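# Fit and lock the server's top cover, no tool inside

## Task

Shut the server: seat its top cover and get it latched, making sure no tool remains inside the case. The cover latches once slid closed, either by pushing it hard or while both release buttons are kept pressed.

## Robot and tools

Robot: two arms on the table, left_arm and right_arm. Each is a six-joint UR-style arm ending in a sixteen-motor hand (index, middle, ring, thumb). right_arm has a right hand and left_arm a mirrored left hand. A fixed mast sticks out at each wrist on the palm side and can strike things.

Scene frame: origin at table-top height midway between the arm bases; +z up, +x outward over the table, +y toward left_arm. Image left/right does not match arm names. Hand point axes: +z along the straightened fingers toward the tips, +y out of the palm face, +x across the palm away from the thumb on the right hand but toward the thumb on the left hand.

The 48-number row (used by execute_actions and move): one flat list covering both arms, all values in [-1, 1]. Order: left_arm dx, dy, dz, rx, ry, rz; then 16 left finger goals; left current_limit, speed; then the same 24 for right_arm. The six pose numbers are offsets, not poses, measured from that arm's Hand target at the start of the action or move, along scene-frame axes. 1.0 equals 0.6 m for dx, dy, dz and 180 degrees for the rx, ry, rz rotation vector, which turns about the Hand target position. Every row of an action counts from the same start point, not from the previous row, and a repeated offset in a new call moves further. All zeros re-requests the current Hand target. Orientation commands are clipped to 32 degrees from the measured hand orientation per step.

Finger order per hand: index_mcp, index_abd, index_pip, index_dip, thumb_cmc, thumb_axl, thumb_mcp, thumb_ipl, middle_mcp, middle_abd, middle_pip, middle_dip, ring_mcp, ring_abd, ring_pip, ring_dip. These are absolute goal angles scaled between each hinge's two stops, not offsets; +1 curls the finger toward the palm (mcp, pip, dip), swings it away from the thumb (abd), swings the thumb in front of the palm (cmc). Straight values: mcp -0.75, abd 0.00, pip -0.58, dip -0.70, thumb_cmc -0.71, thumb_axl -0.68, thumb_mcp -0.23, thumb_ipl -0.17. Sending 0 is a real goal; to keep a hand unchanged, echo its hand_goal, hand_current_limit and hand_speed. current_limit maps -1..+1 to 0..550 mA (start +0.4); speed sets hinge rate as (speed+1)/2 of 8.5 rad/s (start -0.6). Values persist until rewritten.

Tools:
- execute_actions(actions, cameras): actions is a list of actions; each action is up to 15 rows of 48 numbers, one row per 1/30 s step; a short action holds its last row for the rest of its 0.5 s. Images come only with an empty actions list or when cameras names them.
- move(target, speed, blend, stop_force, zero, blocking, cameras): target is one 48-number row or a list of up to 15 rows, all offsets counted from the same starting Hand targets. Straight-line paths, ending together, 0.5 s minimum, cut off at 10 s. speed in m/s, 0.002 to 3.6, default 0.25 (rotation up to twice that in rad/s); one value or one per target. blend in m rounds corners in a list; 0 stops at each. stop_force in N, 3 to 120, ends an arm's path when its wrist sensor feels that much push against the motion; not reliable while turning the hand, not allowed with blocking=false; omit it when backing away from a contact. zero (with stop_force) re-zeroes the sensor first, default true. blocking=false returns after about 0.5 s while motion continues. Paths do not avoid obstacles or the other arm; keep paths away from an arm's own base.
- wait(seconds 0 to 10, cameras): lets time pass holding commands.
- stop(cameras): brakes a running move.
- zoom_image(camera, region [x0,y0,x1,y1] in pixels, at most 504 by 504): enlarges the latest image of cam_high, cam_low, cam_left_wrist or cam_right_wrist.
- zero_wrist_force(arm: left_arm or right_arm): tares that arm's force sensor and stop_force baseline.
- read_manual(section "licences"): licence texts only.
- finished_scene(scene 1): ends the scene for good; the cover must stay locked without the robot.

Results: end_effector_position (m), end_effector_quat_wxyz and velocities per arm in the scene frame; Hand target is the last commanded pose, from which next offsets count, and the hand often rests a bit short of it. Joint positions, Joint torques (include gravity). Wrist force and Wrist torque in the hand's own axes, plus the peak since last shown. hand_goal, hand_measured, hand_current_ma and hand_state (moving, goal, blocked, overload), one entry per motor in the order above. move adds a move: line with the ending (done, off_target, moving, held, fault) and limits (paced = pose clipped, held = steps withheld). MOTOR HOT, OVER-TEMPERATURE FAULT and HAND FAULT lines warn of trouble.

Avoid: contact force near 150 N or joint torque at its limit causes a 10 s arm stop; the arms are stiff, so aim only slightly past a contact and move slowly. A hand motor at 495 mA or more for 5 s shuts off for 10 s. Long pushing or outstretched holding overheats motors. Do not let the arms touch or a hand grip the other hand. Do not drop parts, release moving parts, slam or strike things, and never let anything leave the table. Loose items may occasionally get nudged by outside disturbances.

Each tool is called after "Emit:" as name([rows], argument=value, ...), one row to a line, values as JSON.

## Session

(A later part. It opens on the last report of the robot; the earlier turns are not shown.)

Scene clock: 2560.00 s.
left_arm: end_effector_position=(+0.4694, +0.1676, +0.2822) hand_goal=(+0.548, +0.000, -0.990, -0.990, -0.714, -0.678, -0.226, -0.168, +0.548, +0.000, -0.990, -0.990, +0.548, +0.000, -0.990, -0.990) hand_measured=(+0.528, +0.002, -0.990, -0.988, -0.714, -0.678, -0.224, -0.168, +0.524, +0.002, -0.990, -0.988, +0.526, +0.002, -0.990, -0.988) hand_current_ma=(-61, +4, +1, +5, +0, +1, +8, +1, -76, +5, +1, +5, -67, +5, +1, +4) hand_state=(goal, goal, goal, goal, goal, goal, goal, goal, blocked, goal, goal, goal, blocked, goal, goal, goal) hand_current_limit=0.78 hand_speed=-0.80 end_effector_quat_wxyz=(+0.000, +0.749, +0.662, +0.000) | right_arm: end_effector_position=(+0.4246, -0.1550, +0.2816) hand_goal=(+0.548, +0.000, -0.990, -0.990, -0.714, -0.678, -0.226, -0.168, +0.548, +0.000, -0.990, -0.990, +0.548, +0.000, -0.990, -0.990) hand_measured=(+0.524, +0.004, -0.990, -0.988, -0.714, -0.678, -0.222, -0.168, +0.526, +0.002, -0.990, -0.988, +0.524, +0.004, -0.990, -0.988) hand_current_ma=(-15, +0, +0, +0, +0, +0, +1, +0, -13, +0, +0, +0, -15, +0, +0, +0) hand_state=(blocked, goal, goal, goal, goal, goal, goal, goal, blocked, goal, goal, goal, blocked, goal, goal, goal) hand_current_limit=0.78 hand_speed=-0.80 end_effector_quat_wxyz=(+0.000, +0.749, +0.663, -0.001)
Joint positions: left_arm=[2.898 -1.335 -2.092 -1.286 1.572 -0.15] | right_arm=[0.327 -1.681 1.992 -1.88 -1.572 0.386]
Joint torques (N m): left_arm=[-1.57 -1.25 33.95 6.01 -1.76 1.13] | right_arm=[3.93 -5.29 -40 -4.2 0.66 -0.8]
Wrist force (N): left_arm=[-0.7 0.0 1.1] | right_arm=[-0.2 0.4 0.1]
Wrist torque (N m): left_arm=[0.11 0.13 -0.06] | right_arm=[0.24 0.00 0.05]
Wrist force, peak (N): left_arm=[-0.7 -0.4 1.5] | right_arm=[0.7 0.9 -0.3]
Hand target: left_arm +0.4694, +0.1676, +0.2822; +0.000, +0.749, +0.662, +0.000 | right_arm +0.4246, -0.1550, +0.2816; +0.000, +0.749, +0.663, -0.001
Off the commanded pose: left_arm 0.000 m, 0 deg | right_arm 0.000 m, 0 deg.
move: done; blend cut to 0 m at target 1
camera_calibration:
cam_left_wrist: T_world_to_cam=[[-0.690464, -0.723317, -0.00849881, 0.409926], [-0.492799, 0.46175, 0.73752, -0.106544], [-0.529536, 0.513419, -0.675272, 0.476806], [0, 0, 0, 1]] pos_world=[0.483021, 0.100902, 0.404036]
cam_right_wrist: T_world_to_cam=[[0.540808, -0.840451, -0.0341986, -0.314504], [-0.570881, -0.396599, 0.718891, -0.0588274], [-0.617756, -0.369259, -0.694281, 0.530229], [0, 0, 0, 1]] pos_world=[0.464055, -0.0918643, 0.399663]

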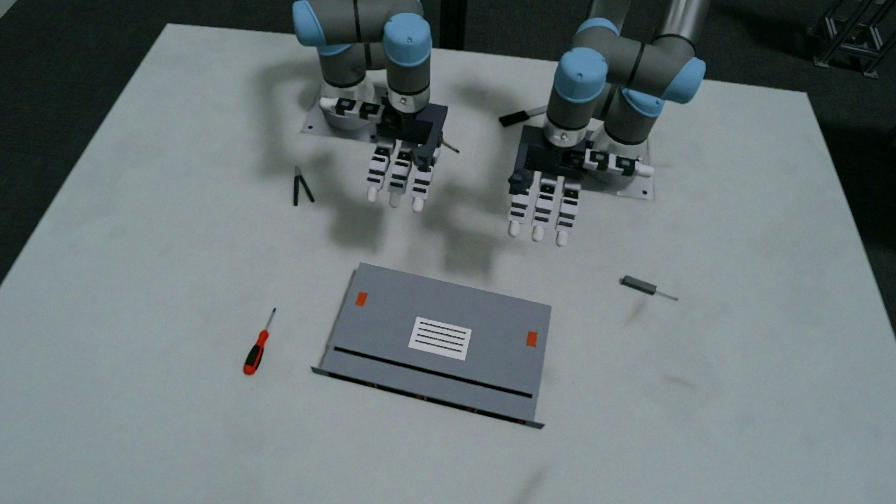

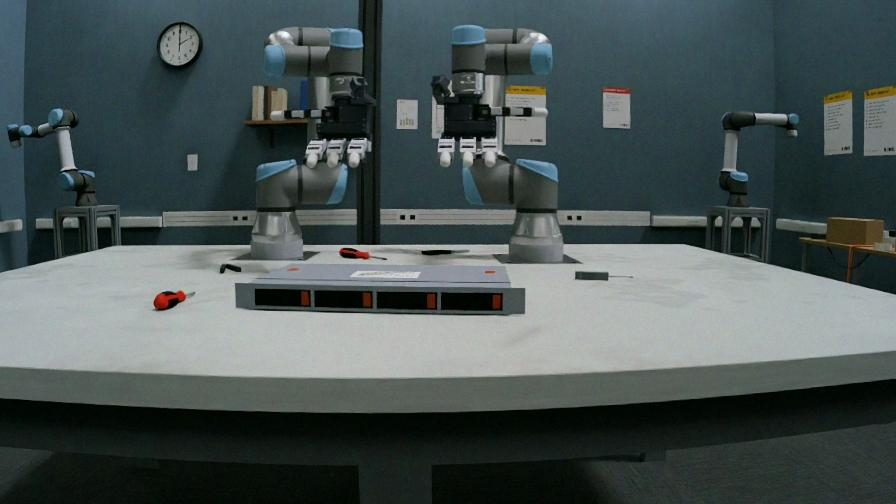

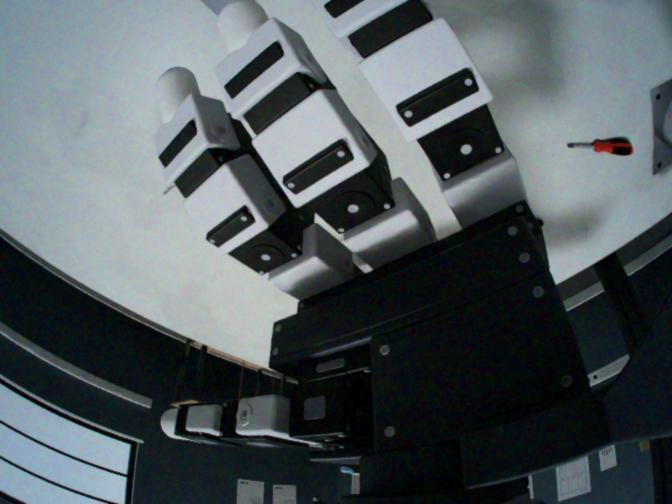

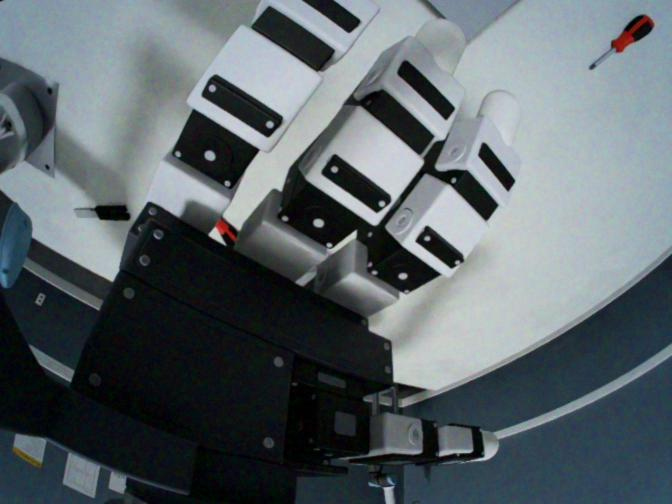

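Emit:
move([
  [0,0,-0.3508,0,0,0,0.548,0,-0.99,-0.99,-0.714,-0.678,-0.226,-0.168,0.548,0,-0.99,-0.99,0.548,0,-0.99,-0.99,0.78,-0.8,0,0,-0.3522,0,0,0,0.548,0,-0.99,-0.99,-0.714,-0.678,-0.226,-0.168,0.548,0,-0.99,-0.99,0.548,0,-0.99,-0.99,0.78,-0.8],
], speed=0.12, stop_force=15, cameras=["all"])

Emit:
zoom_image(camera="cam_high", region=[350, 180, 600, 340])

Scene clock: 2572.50 s.
left_arm: end_effector_position=(+0.4694, +0.1676, +0.0717) hand_goal=(+0.548, +0.000, -0.990, -0.990, -0.714, -0.678, -0.226, -0.168, +0.548, +0.000, -0.990, -0.990, +0.548, +0.000, -0.990, -0.990) hand_measured=(+0.530, +0.002, -0.990, -0.988, -0.714, -0.678, -0.224, -0.168, +0.526, +0.002, -0.990, -0.988, +0.528, +0.002, -0.990, -0.988) hand_current_ma=(-55, +4, +1, +5, +0, +1, +8, +1, -68, +5, +1, +5, -60, +5, +1, +4) hand_state=(goal, goal, goal, goal, goal, goal, goal, goal, blocked, goal, goal, goal, goal, goal, goal, goal) hand_current_limit=0.78 hand_speed=-0.80 end_effector_quat_wxyz=(+0.000, +0.749, +0.662, +0.000) | right_arm: end_effector_position=(+0.4246, -0.1550, +0.0703) hand_goal=(+0.548, +0.000, -0.990, -0.990, -0.714, -0.678, -0.226, -0.168, +0.548, +0.000, -0.990, -0.990, +0.548, +0.000, -0.990, -0.990) hand_measured=(+0.526, +0.004, -0.990, -0.988, -0.714, -0.678, -0.222, -0.168, +0.528, +0.002, -0.990, -0.988, +0.526, +0.004, -0.990, -0.988) hand_current_ma=(-13, +0, +0, +0, +0, +0, +1, +0, -11, +0, +0, +0, -12, +0, +0, +0) hand_state=(blocked, goal, goal, goal, goal, goal, goal, goal, blocked, goal, goal, goal, blocked, goal, goal, goal) hand_current_limit=0.78 hand_speed=-0.80 end_effector_quat_wxyz=(+0.000, +0.749, +0.663, -0.001)
Joint positions: left_arm=[2.898 -1.717 -2.415 -0.58 1.572 -0.15] | right_arm=[0.327 -1.328 2.289 -2.53 -1.572 0.386]
Joint torques (N m): left_arm=[-2.48 6.97 24.22 6.34 1.63 -0.92] | right_arm=[5.09 -22.03 -30.34 -4.84 -1 0.76]
Wrist force (N): left_arm=[-0.6 -0.1 1.2] | right_arm=[0.0 0.6 -0.2]
Wrist torque (N m): left_arm=[0.09 0.11 -0.03] | right_arm=[0.32 -0.03 0.09]
Wrist force, peak (N): left_arm=[-0.3 -0.2 2.5] | right_arm=[-0.4 0.2 -1.7]
Hand target: left_arm +0.4694, +0.1676, +0.0717; +0.000, +0.749, +0.662, +0.000 | right_arm +0.4246, -0.1550, +0.0703; +0.000, +0.749, +0.663, -0.001
Off the commanded pose: left_arm 0.000 m, 0 deg | right_arm 0.000 m, 0 deg.
move: done
camera_calibration:
cam_left_wrist: T_world_to_cam=[[-0.690499, -0.723284, -0.00844512, 0.40814], [-0.492749, 0.461802, 0.737521, 0.0486742], [-0.529537, 0.513419, -0.675271, 0.334662], [0, 0, 0, 1]] pos_world=[0.483021, 0.100902, 0.193536]
cam_right_wrist: T_world_to_cam=[[0.540948, -0.840365, -0.0340869, -0.321723], [-0.570953, -0.396681, 0.718788, 0.093159], [-0.617566, -0.369365, -0.694393, 0.383489], [0, 0, 0, 1]] pos_world=[0.464055, -0.0917635, 0.188364]

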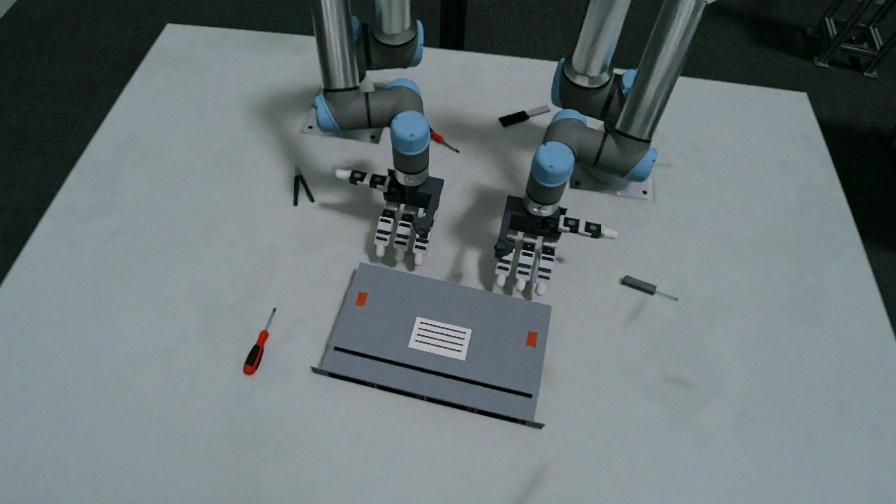

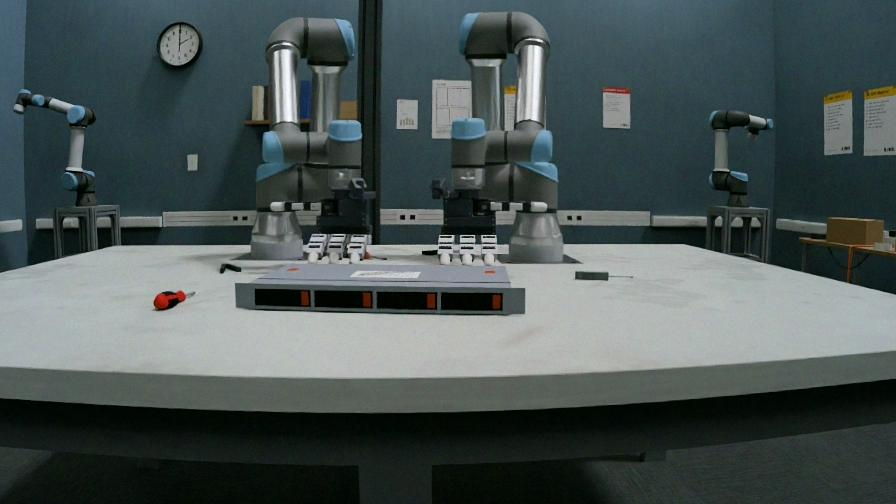

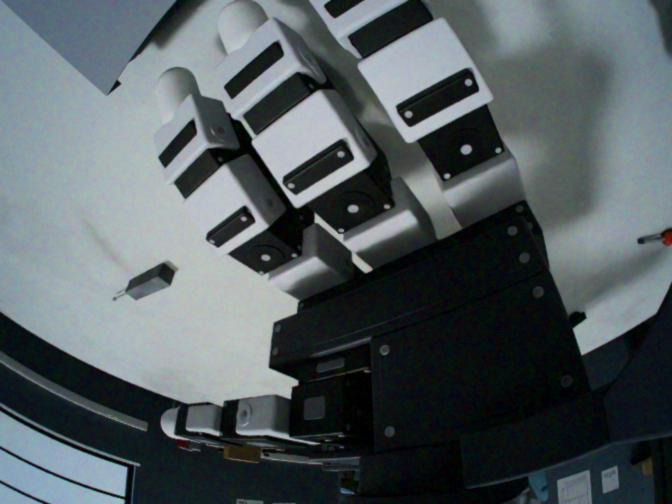

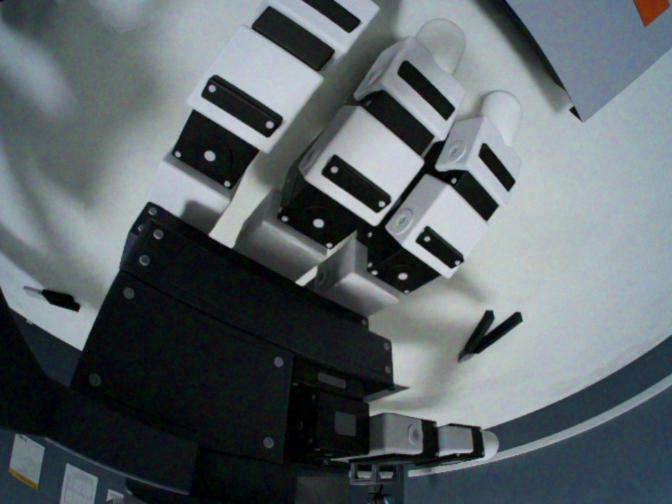

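Scaled by 2.016 from the camera's 896x504 image, which has a finer 1280x720 frame.

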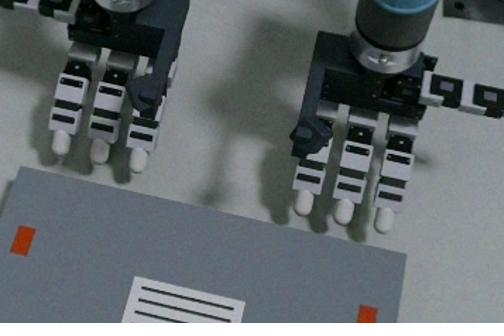

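Emit:
move([
  [0.0579,-0.0071,0,0,0,0,0.548,0,-0.99,-0.99,-0.714,-0.678,-0.226,-0.168,0.548,0,-0.99,-0.99,0.548,0,-0.99,-0.99,0.78,-0.8,0.0579,-0.0071,0,0,0,0,0.548,0,-0.99,-0.99,-0.714,-0.678,-0.226,-0.168,0.548,0,-0.99,-0.99,0.548,0,-0.99,-0.99,0.78,-0.8],
], speed=0.02, stop_force=8, cameras=["cam_high"])

Emit:
zoom_image(camera="cam_high", region=[310, 200, 590, 430])

Scene clock: 2583.80 s.
left_arm: end_effector_position=(+0.4894, +0.1651, +0.0717) hand_goal=(+0.548, +0.000, -0.990, -0.990, -0.714, -0.678, -0.226, -0.168, +0.548, +0.000, -0.990, -0.990, +0.548, +0.000, -0.990, -0.990) hand_measured=(+0.540, -0.002, -1.000, -1.000, -0.714, -0.678, -0.224, -0.168, +0.536, -0.002, -1.000, -0.996, +0.536, -0.002, -1.000, -0.996) hand_current_ma=(-20, -5, -24, -23, +0, +1, +8, +1, -36, -4, -22, -12, -31, -4, -23, -13) hand_state=(goal, goal, goal, goal, goal, goal, goal, goal, goal, goal, goal, goal, goal, goal, goal, goal) hand_current_limit=0.78 hand_speed=-0.80 end_effector_quat_wxyz=(+0.000, +0.749, +0.662, +0.000) | right_arm: end_effector_position=(+0.4508, -0.1582, +0.0703) hand_goal=(+0.548, +0.000, -0.990, -0.990, -0.714, -0.678, -0.226, -0.168, +0.548, +0.000, -0.990, -0.990, +0.548, +0.000, -0.990, -0.990) hand_measured=(+0.532, +0.002, -0.996, -0.992, -0.714, -0.678, -0.222, -0.168, +0.536, +0.004, -1.000, -0.996, +0.536, +0.004, -1.000, -0.998) hand_current_ma=(-7, +0, -1, +0, +0, +0, +1, +0, -4, +0, -2, -1, -4, +0, -3, -2) hand_state=(goal, goal, goal, goal, goal, goal, goal, goal, goal, goal, goal, goal, goal, goal, goal, goal) hand_current_limit=0.78 hand_speed=-0.80 end_effector_quat_wxyz=(+0.000, +0.749, +0.663, -0.001)
Joint positions: left_arm=[2.906 -1.754 -2.367 -0.592 1.572 -0.142] | right_arm=[0.305 -1.29 2.232 -2.512 -1.572 0.364]
Joint torques (N m): left_arm=[-2.63 34.98 2.89 6.68 1.43 -0.88] | right_arm=[3.74 -39.8 -1.78 -4.95 -1.47 -0.27]
Wrist force (N): left_arm=[-0.1 -1.3 1.1] | right_arm=[0.8 -1.5 -0.1]
Wrist torque (N m): left_arm=[0.15 0.07 -0.15] | right_arm=[0.27 -0.01 -0.01]
Wrist force, peak (N): left_arm=[0.9 -16.5 -4.8] | right_arm=[-0.2 -15.5 -4.7]
Hand target: left_arm +0.4894, +0.1651, +0.0717; +0.000, +0.749, +0.662, +0.000 (not the last commanded pose) | right_arm +0.4508, -0.1582, +0.0703; +0.000, +0.749, +0.663, -0.001 (not the last commanded pose)
Off the commanded pose: left_arm 0.015 m, 0 deg | right_arm 0.009 m, 0 deg.
move: contact (left_arm, right_arm)
Images, in order (width x height): cam_high 896x504.

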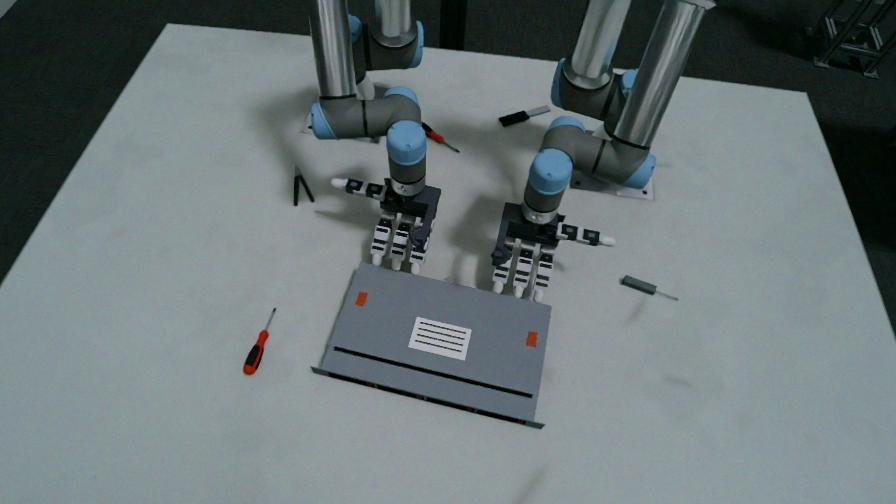

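Scaled by 1.800 from the camera's 896x504 image, which has a finer 1280x720 frame.

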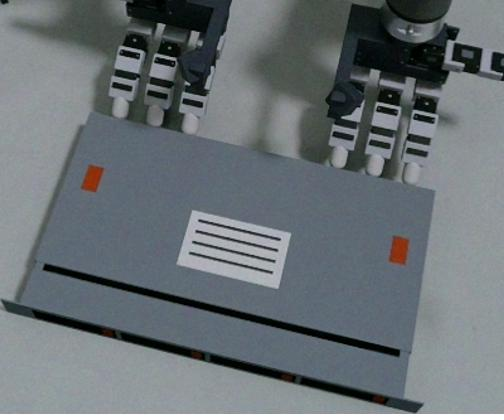

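Emit:
move([
  [0.0331,-0.0041,0,0,0,0,0.548,0,-0.99,-0.99,-0.714,-0.678,-0.226,-0.168,0.548,0,-0.99,-0.99,0.548,0,-0.99,-0.99,0.78,-0.8,0.0331,-0.0041,0,0,0,0,0.548,0,-0.99,-0.99,-0.714,-0.678,-0.226,-0.168,0.548,0,-0.99,-0.99,0.548,0,-0.99,-0.99,0.78,-0.8],
], speed=0.01, stop_force=30, cameras=["cam_high"])

Emit:
zoom_image(camera="cam_high", region=[310, 200, 590, 430])

Scene clock: 2596.17 s.
left_arm: end_effector_position=(+0.4993, +0.1639, +0.0716) hand_goal=(+0.548, +0.000, -0.990, -0.990, -0.714, -0.678, -0.226, -0.168, +0.548, +0.000, -0.990, -0.990, +0.548, +0.000, -0.990, -0.990) hand_measured=(+0.544, -0.006, -1.000, -1.000, -0.714, -0.678, -0.224, -0.168, +0.542, -0.004, -1.000, -1.000, +0.542, -0.006, -1.000, -1.000) hand_current_ma=(-7, -11, -24, -23, +0, +1, +8, +1, -14, -9, -23, -24, -12, -9, -23, -23) hand_state=(goal, goal, goal, goal, goal, goal, goal, goal, goal, goal, goal, goal, goal, goal, goal, goal) hand_current_limit=0.78 hand_speed=-0.80 end_effector_quat_wxyz=(+0.000, +0.749, +0.662, +0.000) | right_arm: end_effector_position=(+0.4605, -0.1594, +0.0702) hand_goal=(+0.548, +0.000, -0.990, -0.990, -0.714, -0.678, -0.226, -0.168, +0.548, +0.000, -0.990, -0.990, +0.548, +0.000, -0.990, -0.990) hand_measured=(+0.540, +0.000, -1.000, -1.000, -0.714, -0.678, -0.222, -0.168, +0.544, +0.000, -1.000, -1.000, +0.542, +0.000, -1.000, -1.000) hand_current_ma=(-2, +0, -2, -2, +0, +0, +1, +0, -1, +0, -3, -3, -1, +0, -3, -3) hand_state=(goal, goal, goal, goal, goal, goal, goal, goal, goal, goal, goal, goal, goal, goal, goal, goal) hand_current_limit=0.78 hand_speed=-0.80 end_effector_quat_wxyz=(+0.000, +0.749, +0.663, -0.001)
Joint positions: left_arm=[2.909 -1.771 -2.343 -0.598 1.572 -0.139] | right_arm=[0.297 -1.276 2.21 -2.504 -1.572 0.356]
Joint torques (N m): left_arm=[3.23 34.94 13.93 13.48 1.4 -0.97] | right_arm=[-2.29 -39.8 -10.13 -10.09 -2.61 0.75]
Wrist force (N): left_arm=[0.4 -33.6 -9.7] | right_arm=[-0.1 -30.6 -8.2]
Wrist torque (N m): left_arm=[0.19 -0.07 0.37] | right_arm=[-0.14 0.26 -0.98]
Wrist force, peak (N): left_arm=[0.7 -42.9 -13.0] | right_arm=[-0.7 -39.9 -11.5]
Hand target: left_arm +0.4993, +0.1639, +0.0716; +0.000, +0.749, +0.662, +0.000 (not the last commanded pose) | right_arm +0.4605, -0.1594, +0.0702; +0.000, +0.749, +0.663, -0.001 (not the last commanded pose)
Off the commanded pose: left_arm 0.010 m, 0 deg | right_arm 0.010 m, 0 deg.
move: contact (left_arm, right_arm)
Images, in order (width x height): cam_high 896x504.

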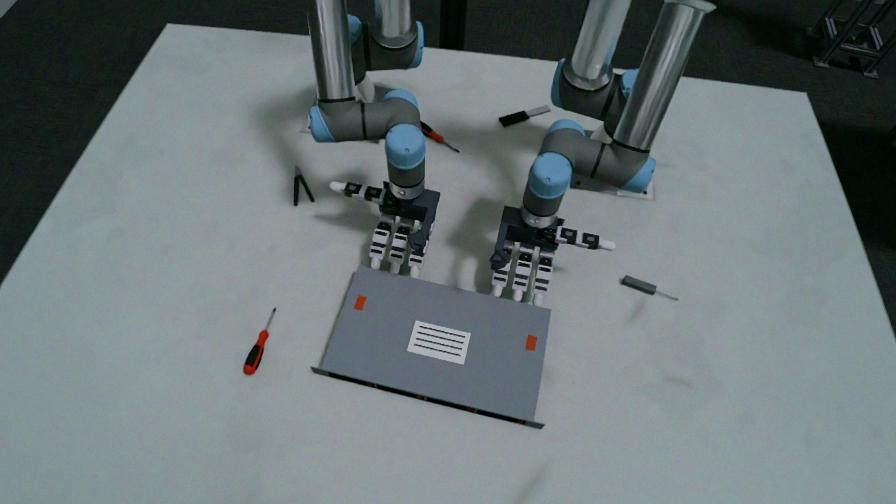

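Scaled by 1.800 from the camera's 896x504 image, which has a finer 1280x720 frame.

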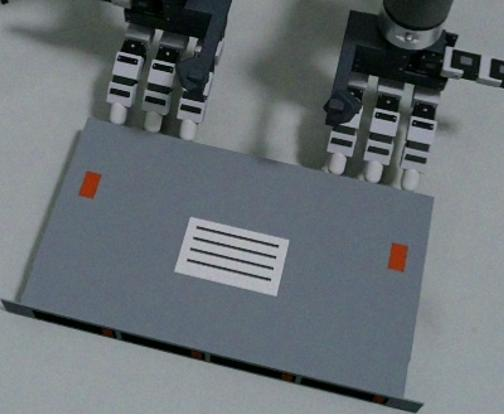

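Emit:
move([
  [-0.0662,0.0081,0,0,0,0,0.548,0,-0.99,-0.99,-0.714,-0.678,-0.226,-0.168,0.548,0,-0.99,-0.99,0.548,0,-0.99,-0.99,0.5,-0.8,-0.0662,0.0081,0,0,0,0,0.548,0,-0.99,-0.99,-0.714,-0.678,-0.226,-0.168,0.548,0,-0.99,-0.99,0.548,0,-0.99,-0.99,0.5,-0.8],
  [-0.0662,0.0081,0.25,0,0,0,0.548,0,-0.99,-0.99,-0.714,-0.678,-0.226,-0.168,0.548,0,-0.99,-0.99,0.548,0,-0.99,-0.99,0.5,-0.8,-0.0662,0.0081,0.25,0,0,0,0.548,0,-0.99,-0.99,-0.714,-0.678,-0.226,-0.168,0.548,0,-0.99,-0.99,0.548,0,-0.99,-0.99,0.5,-0.8],
], speed=[0.05, 0.15], cameras=["all"])

Emit:
zoom_image(camera="cam_high", region=[300, 250, 440, 390])

Emit:
zoom_image(camera="cam_high", region=[440, 290, 580, 430])

Emit:
zoom_image(camera="cam_low", region=[220, 220, 540, 330])

Scene clock: 2611.13 s.
left_arm: end_effector_position=(+0.4596, +0.1687, +0.2216) hand_goal=(+0.548, +0.000, -0.990, -0.990, -0.714, -0.678, -0.226, -0.168, +0.548, +0.000, -0.990, -0.990, +0.548, +0.000, -0.990, -0.990) hand_measured=(+0.540, -0.002, -0.996, -0.994, -0.714, -0.678, -0.224, -0.168, +0.538, -0.004, -0.996, -0.994, +0.540, -0.004, -0.996, -0.992) hand_current_ma=(-19, -5, -15, -7, +0, +1, +8, +1, -24, -6, -15, -7, -22, -6, -15, -6) hand_state=(goal, goal, goal, goal, goal, goal, goal, goal, goal, goal, goal, goal, goal, goal, goal, goal) hand_current_limit=0.50 hand_speed=-0.80 end_effector_quat_wxyz=(+0.000, +0.749, +0.662, +0.000) | right_arm: end_effector_position=(+0.4209, -0.1545, +0.2203) hand_goal=(+0.548, +0.000, -0.990, -0.990, -0.714, -0.678, -0.226, -0.168, +0.548, +0.000, -0.990, -0.990, +0.548, +0.000, -0.990, -0.990) hand_measured=(+0.538, +0.000, -0.998, -0.994, -0.714, -0.678, -0.222, -0.168, +0.540, +0.000, -0.996, -0.994, +0.538, +0.000, -0.996, -0.994) hand_current_ma=(-3, +0, -2, +0, +0, +0, +1, +0, -2, +0, -1, +0, -3, +0, -1, +0) hand_state=(goal, goal, goal, goal, goal, goal, goal, goal, goal, goal, goal, goal, goal, goal, goal, goal) hand_current_limit=0.50 hand_speed=-0.80 end_effector_quat_wxyz=(+0.000, +0.749, +0.663, -0.001)
Joint positions: left_arm=[2.894 -1.373 -2.229 -1.11 1.572 -0.154] | right_arm=[0.33 -1.625 2.111 -2.056 -1.572 0.389]
Joint torques (N m): left_arm=[4.59 5.98 15.51 2.55 -1.62 1.1] | right_arm=[-3.85 -11.15 -10.11 -1.21 1.37 -0.83]
Wrist force (N): left_arm=[-1.2 0.0 0.8] | right_arm=[-0.4 0.3 0.2]
Wrist torque (N m): left_arm=[0.12 0.18 -0.09] | right_arm=[0.24 0.02 -0.11]
Wrist force, peak (N): left_arm=[0.5 -33.8 -9.7] | right_arm=[0.1 -31.0 -8.7]
Hand target: left_arm +0.4595, +0.1687, +0.2216; +0.000, +0.749, +0.662, +0.000 | right_arm +0.4208, -0.1545, +0.2202; +0.000, +0.749, +0.663, -0.001
Off the commanded pose: left_arm 0.000 m, 0 deg | right_arm 0.000 m, 0 deg.
move: done
camera_calibration:
cam_left_wrist: T_world_to_cam=[[-0.690534, -0.723252, -0.00839756, 0.403574], [-0.492613, 0.461764, 0.737636, -0.0673141], [-0.529618, 0.513499, -0.675147, 0.430121], [0, 0, 0, 1]] pos_world=[0.473321, 0.102102, 0.343437]
cam_right_wrist: T_world_to_cam=[[0.541024, -0.840314, -0.0341435, -0.314145], [-0.570793, -0.396707, 0.718901, -0.0167442], [-0.617648, -0.369454, -0.694273, 0.485474], [0, 0, 0, 1]] pos_world=[0.460254, -0.0912629, 0.338363]

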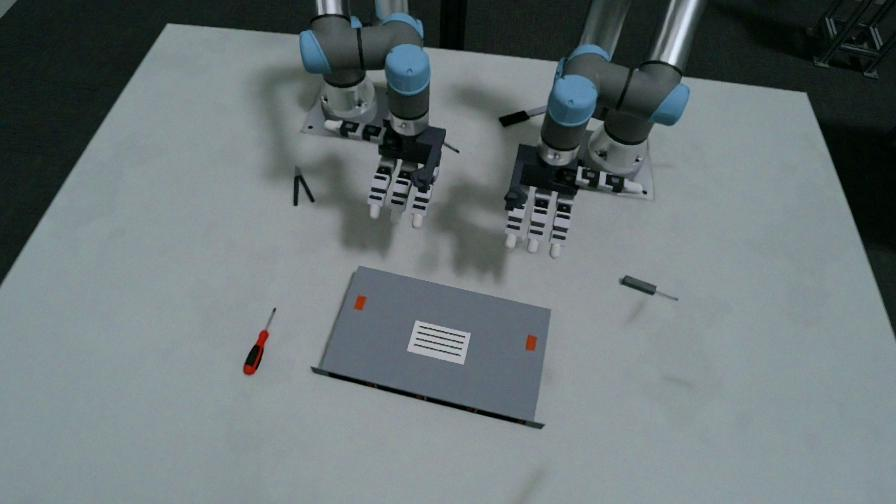

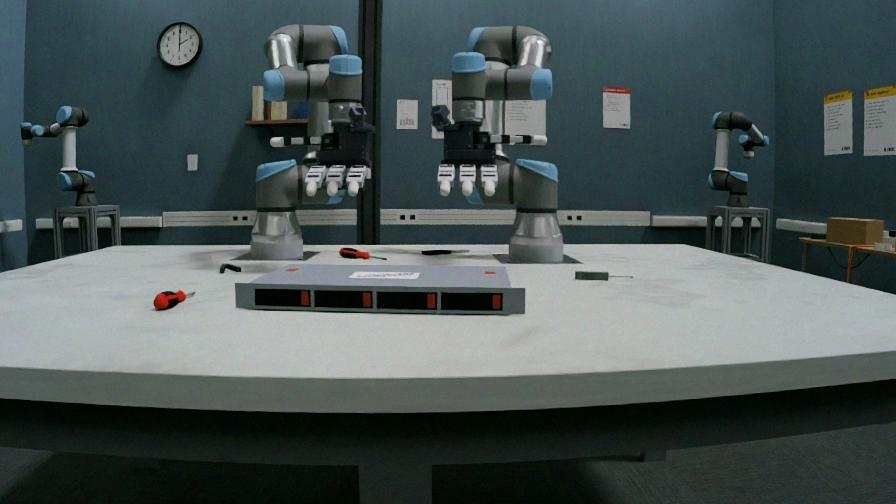

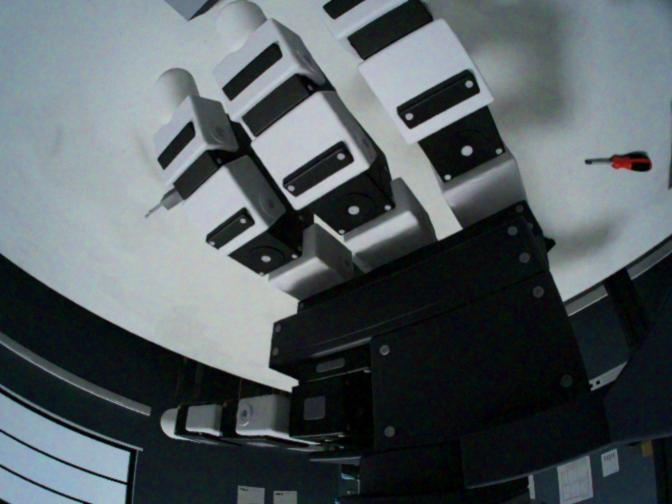

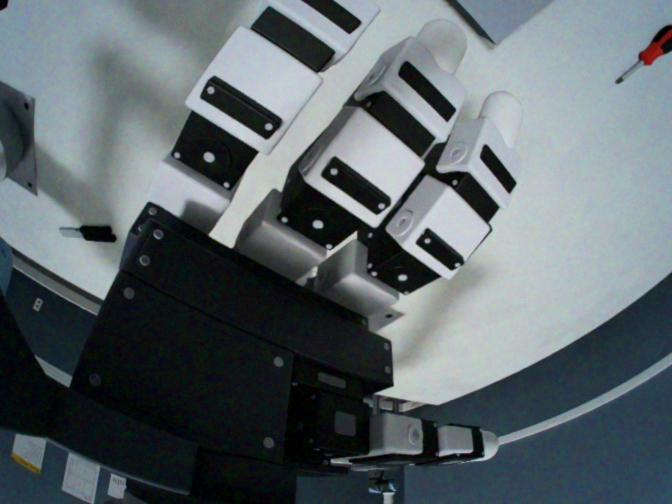

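Scaled by 3.600 from the camera's 896x504 image, which has a finer 1280x720 frame.

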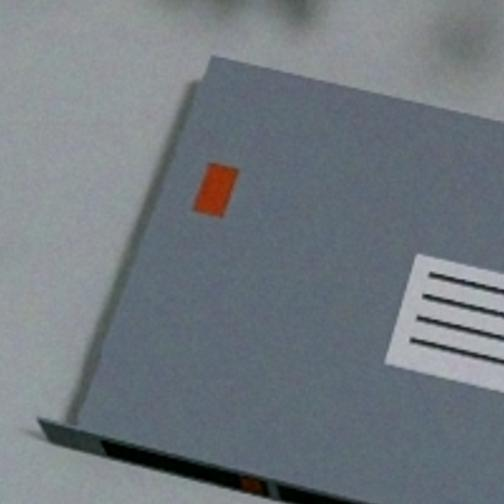

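Scaled by 3.600 from the camera's 896x504 image, which has a finer 1280x720 frame.

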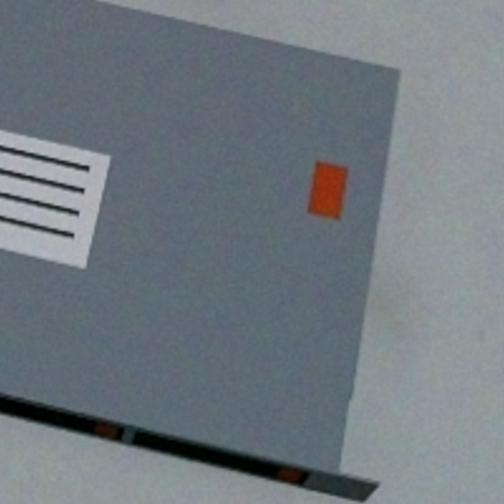

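Scaled by 1.575 from the camera's 896x504 image, which has a finer 1280x720 frame.

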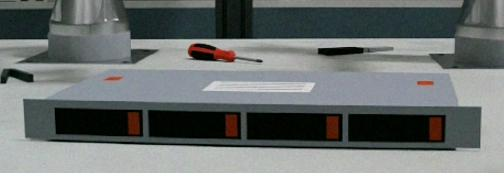

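Emit:
zoom_image(camera="cam_high", region=[515, 375, 565, 425])

Emit:
zoom_image(camera="cam_high", region=[310, 325, 360, 375])

Emit:
zoom_image(camera="cam_low", region=[460, 250, 530, 300])

Emit:
zoom_image(camera="cam_low", region=[235, 250, 305, 300])

Scaled by 10.080 from the camera's 896x504 image, which has a finer 1280x720 frame.

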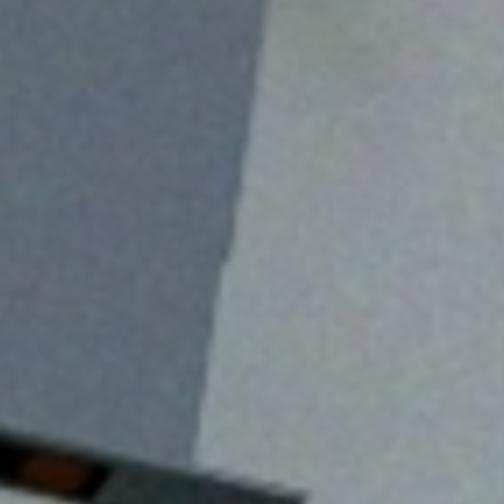

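Scaled by 10.080 from the camera's 896x504 image, which has a finer 1280x720 frame.

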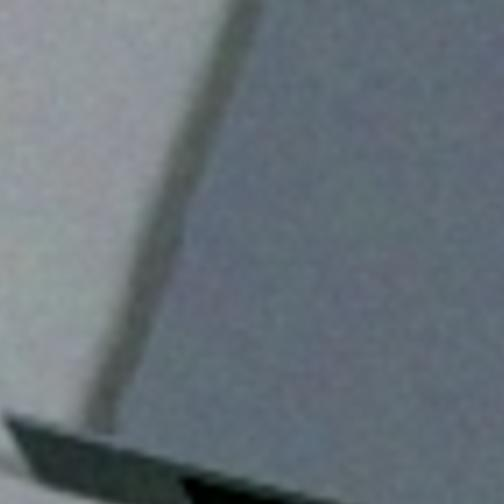

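Scaled by 7.200 from the camera's 896x504 image, which has a finer 1280x720 frame.

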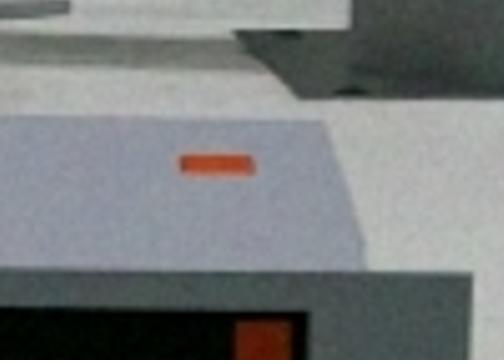

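Scaled by 7.200 from the camera's 896x504 image, which has a finer 1280x720 frame.

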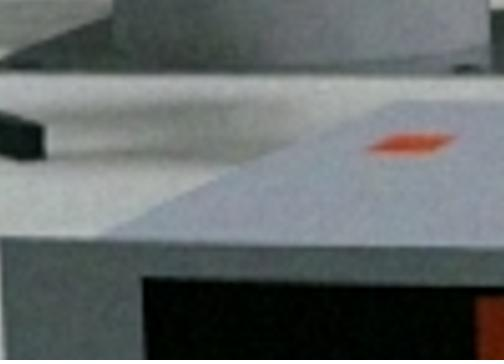

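Emit:
finished_scene()

The scene is finished: the task was done.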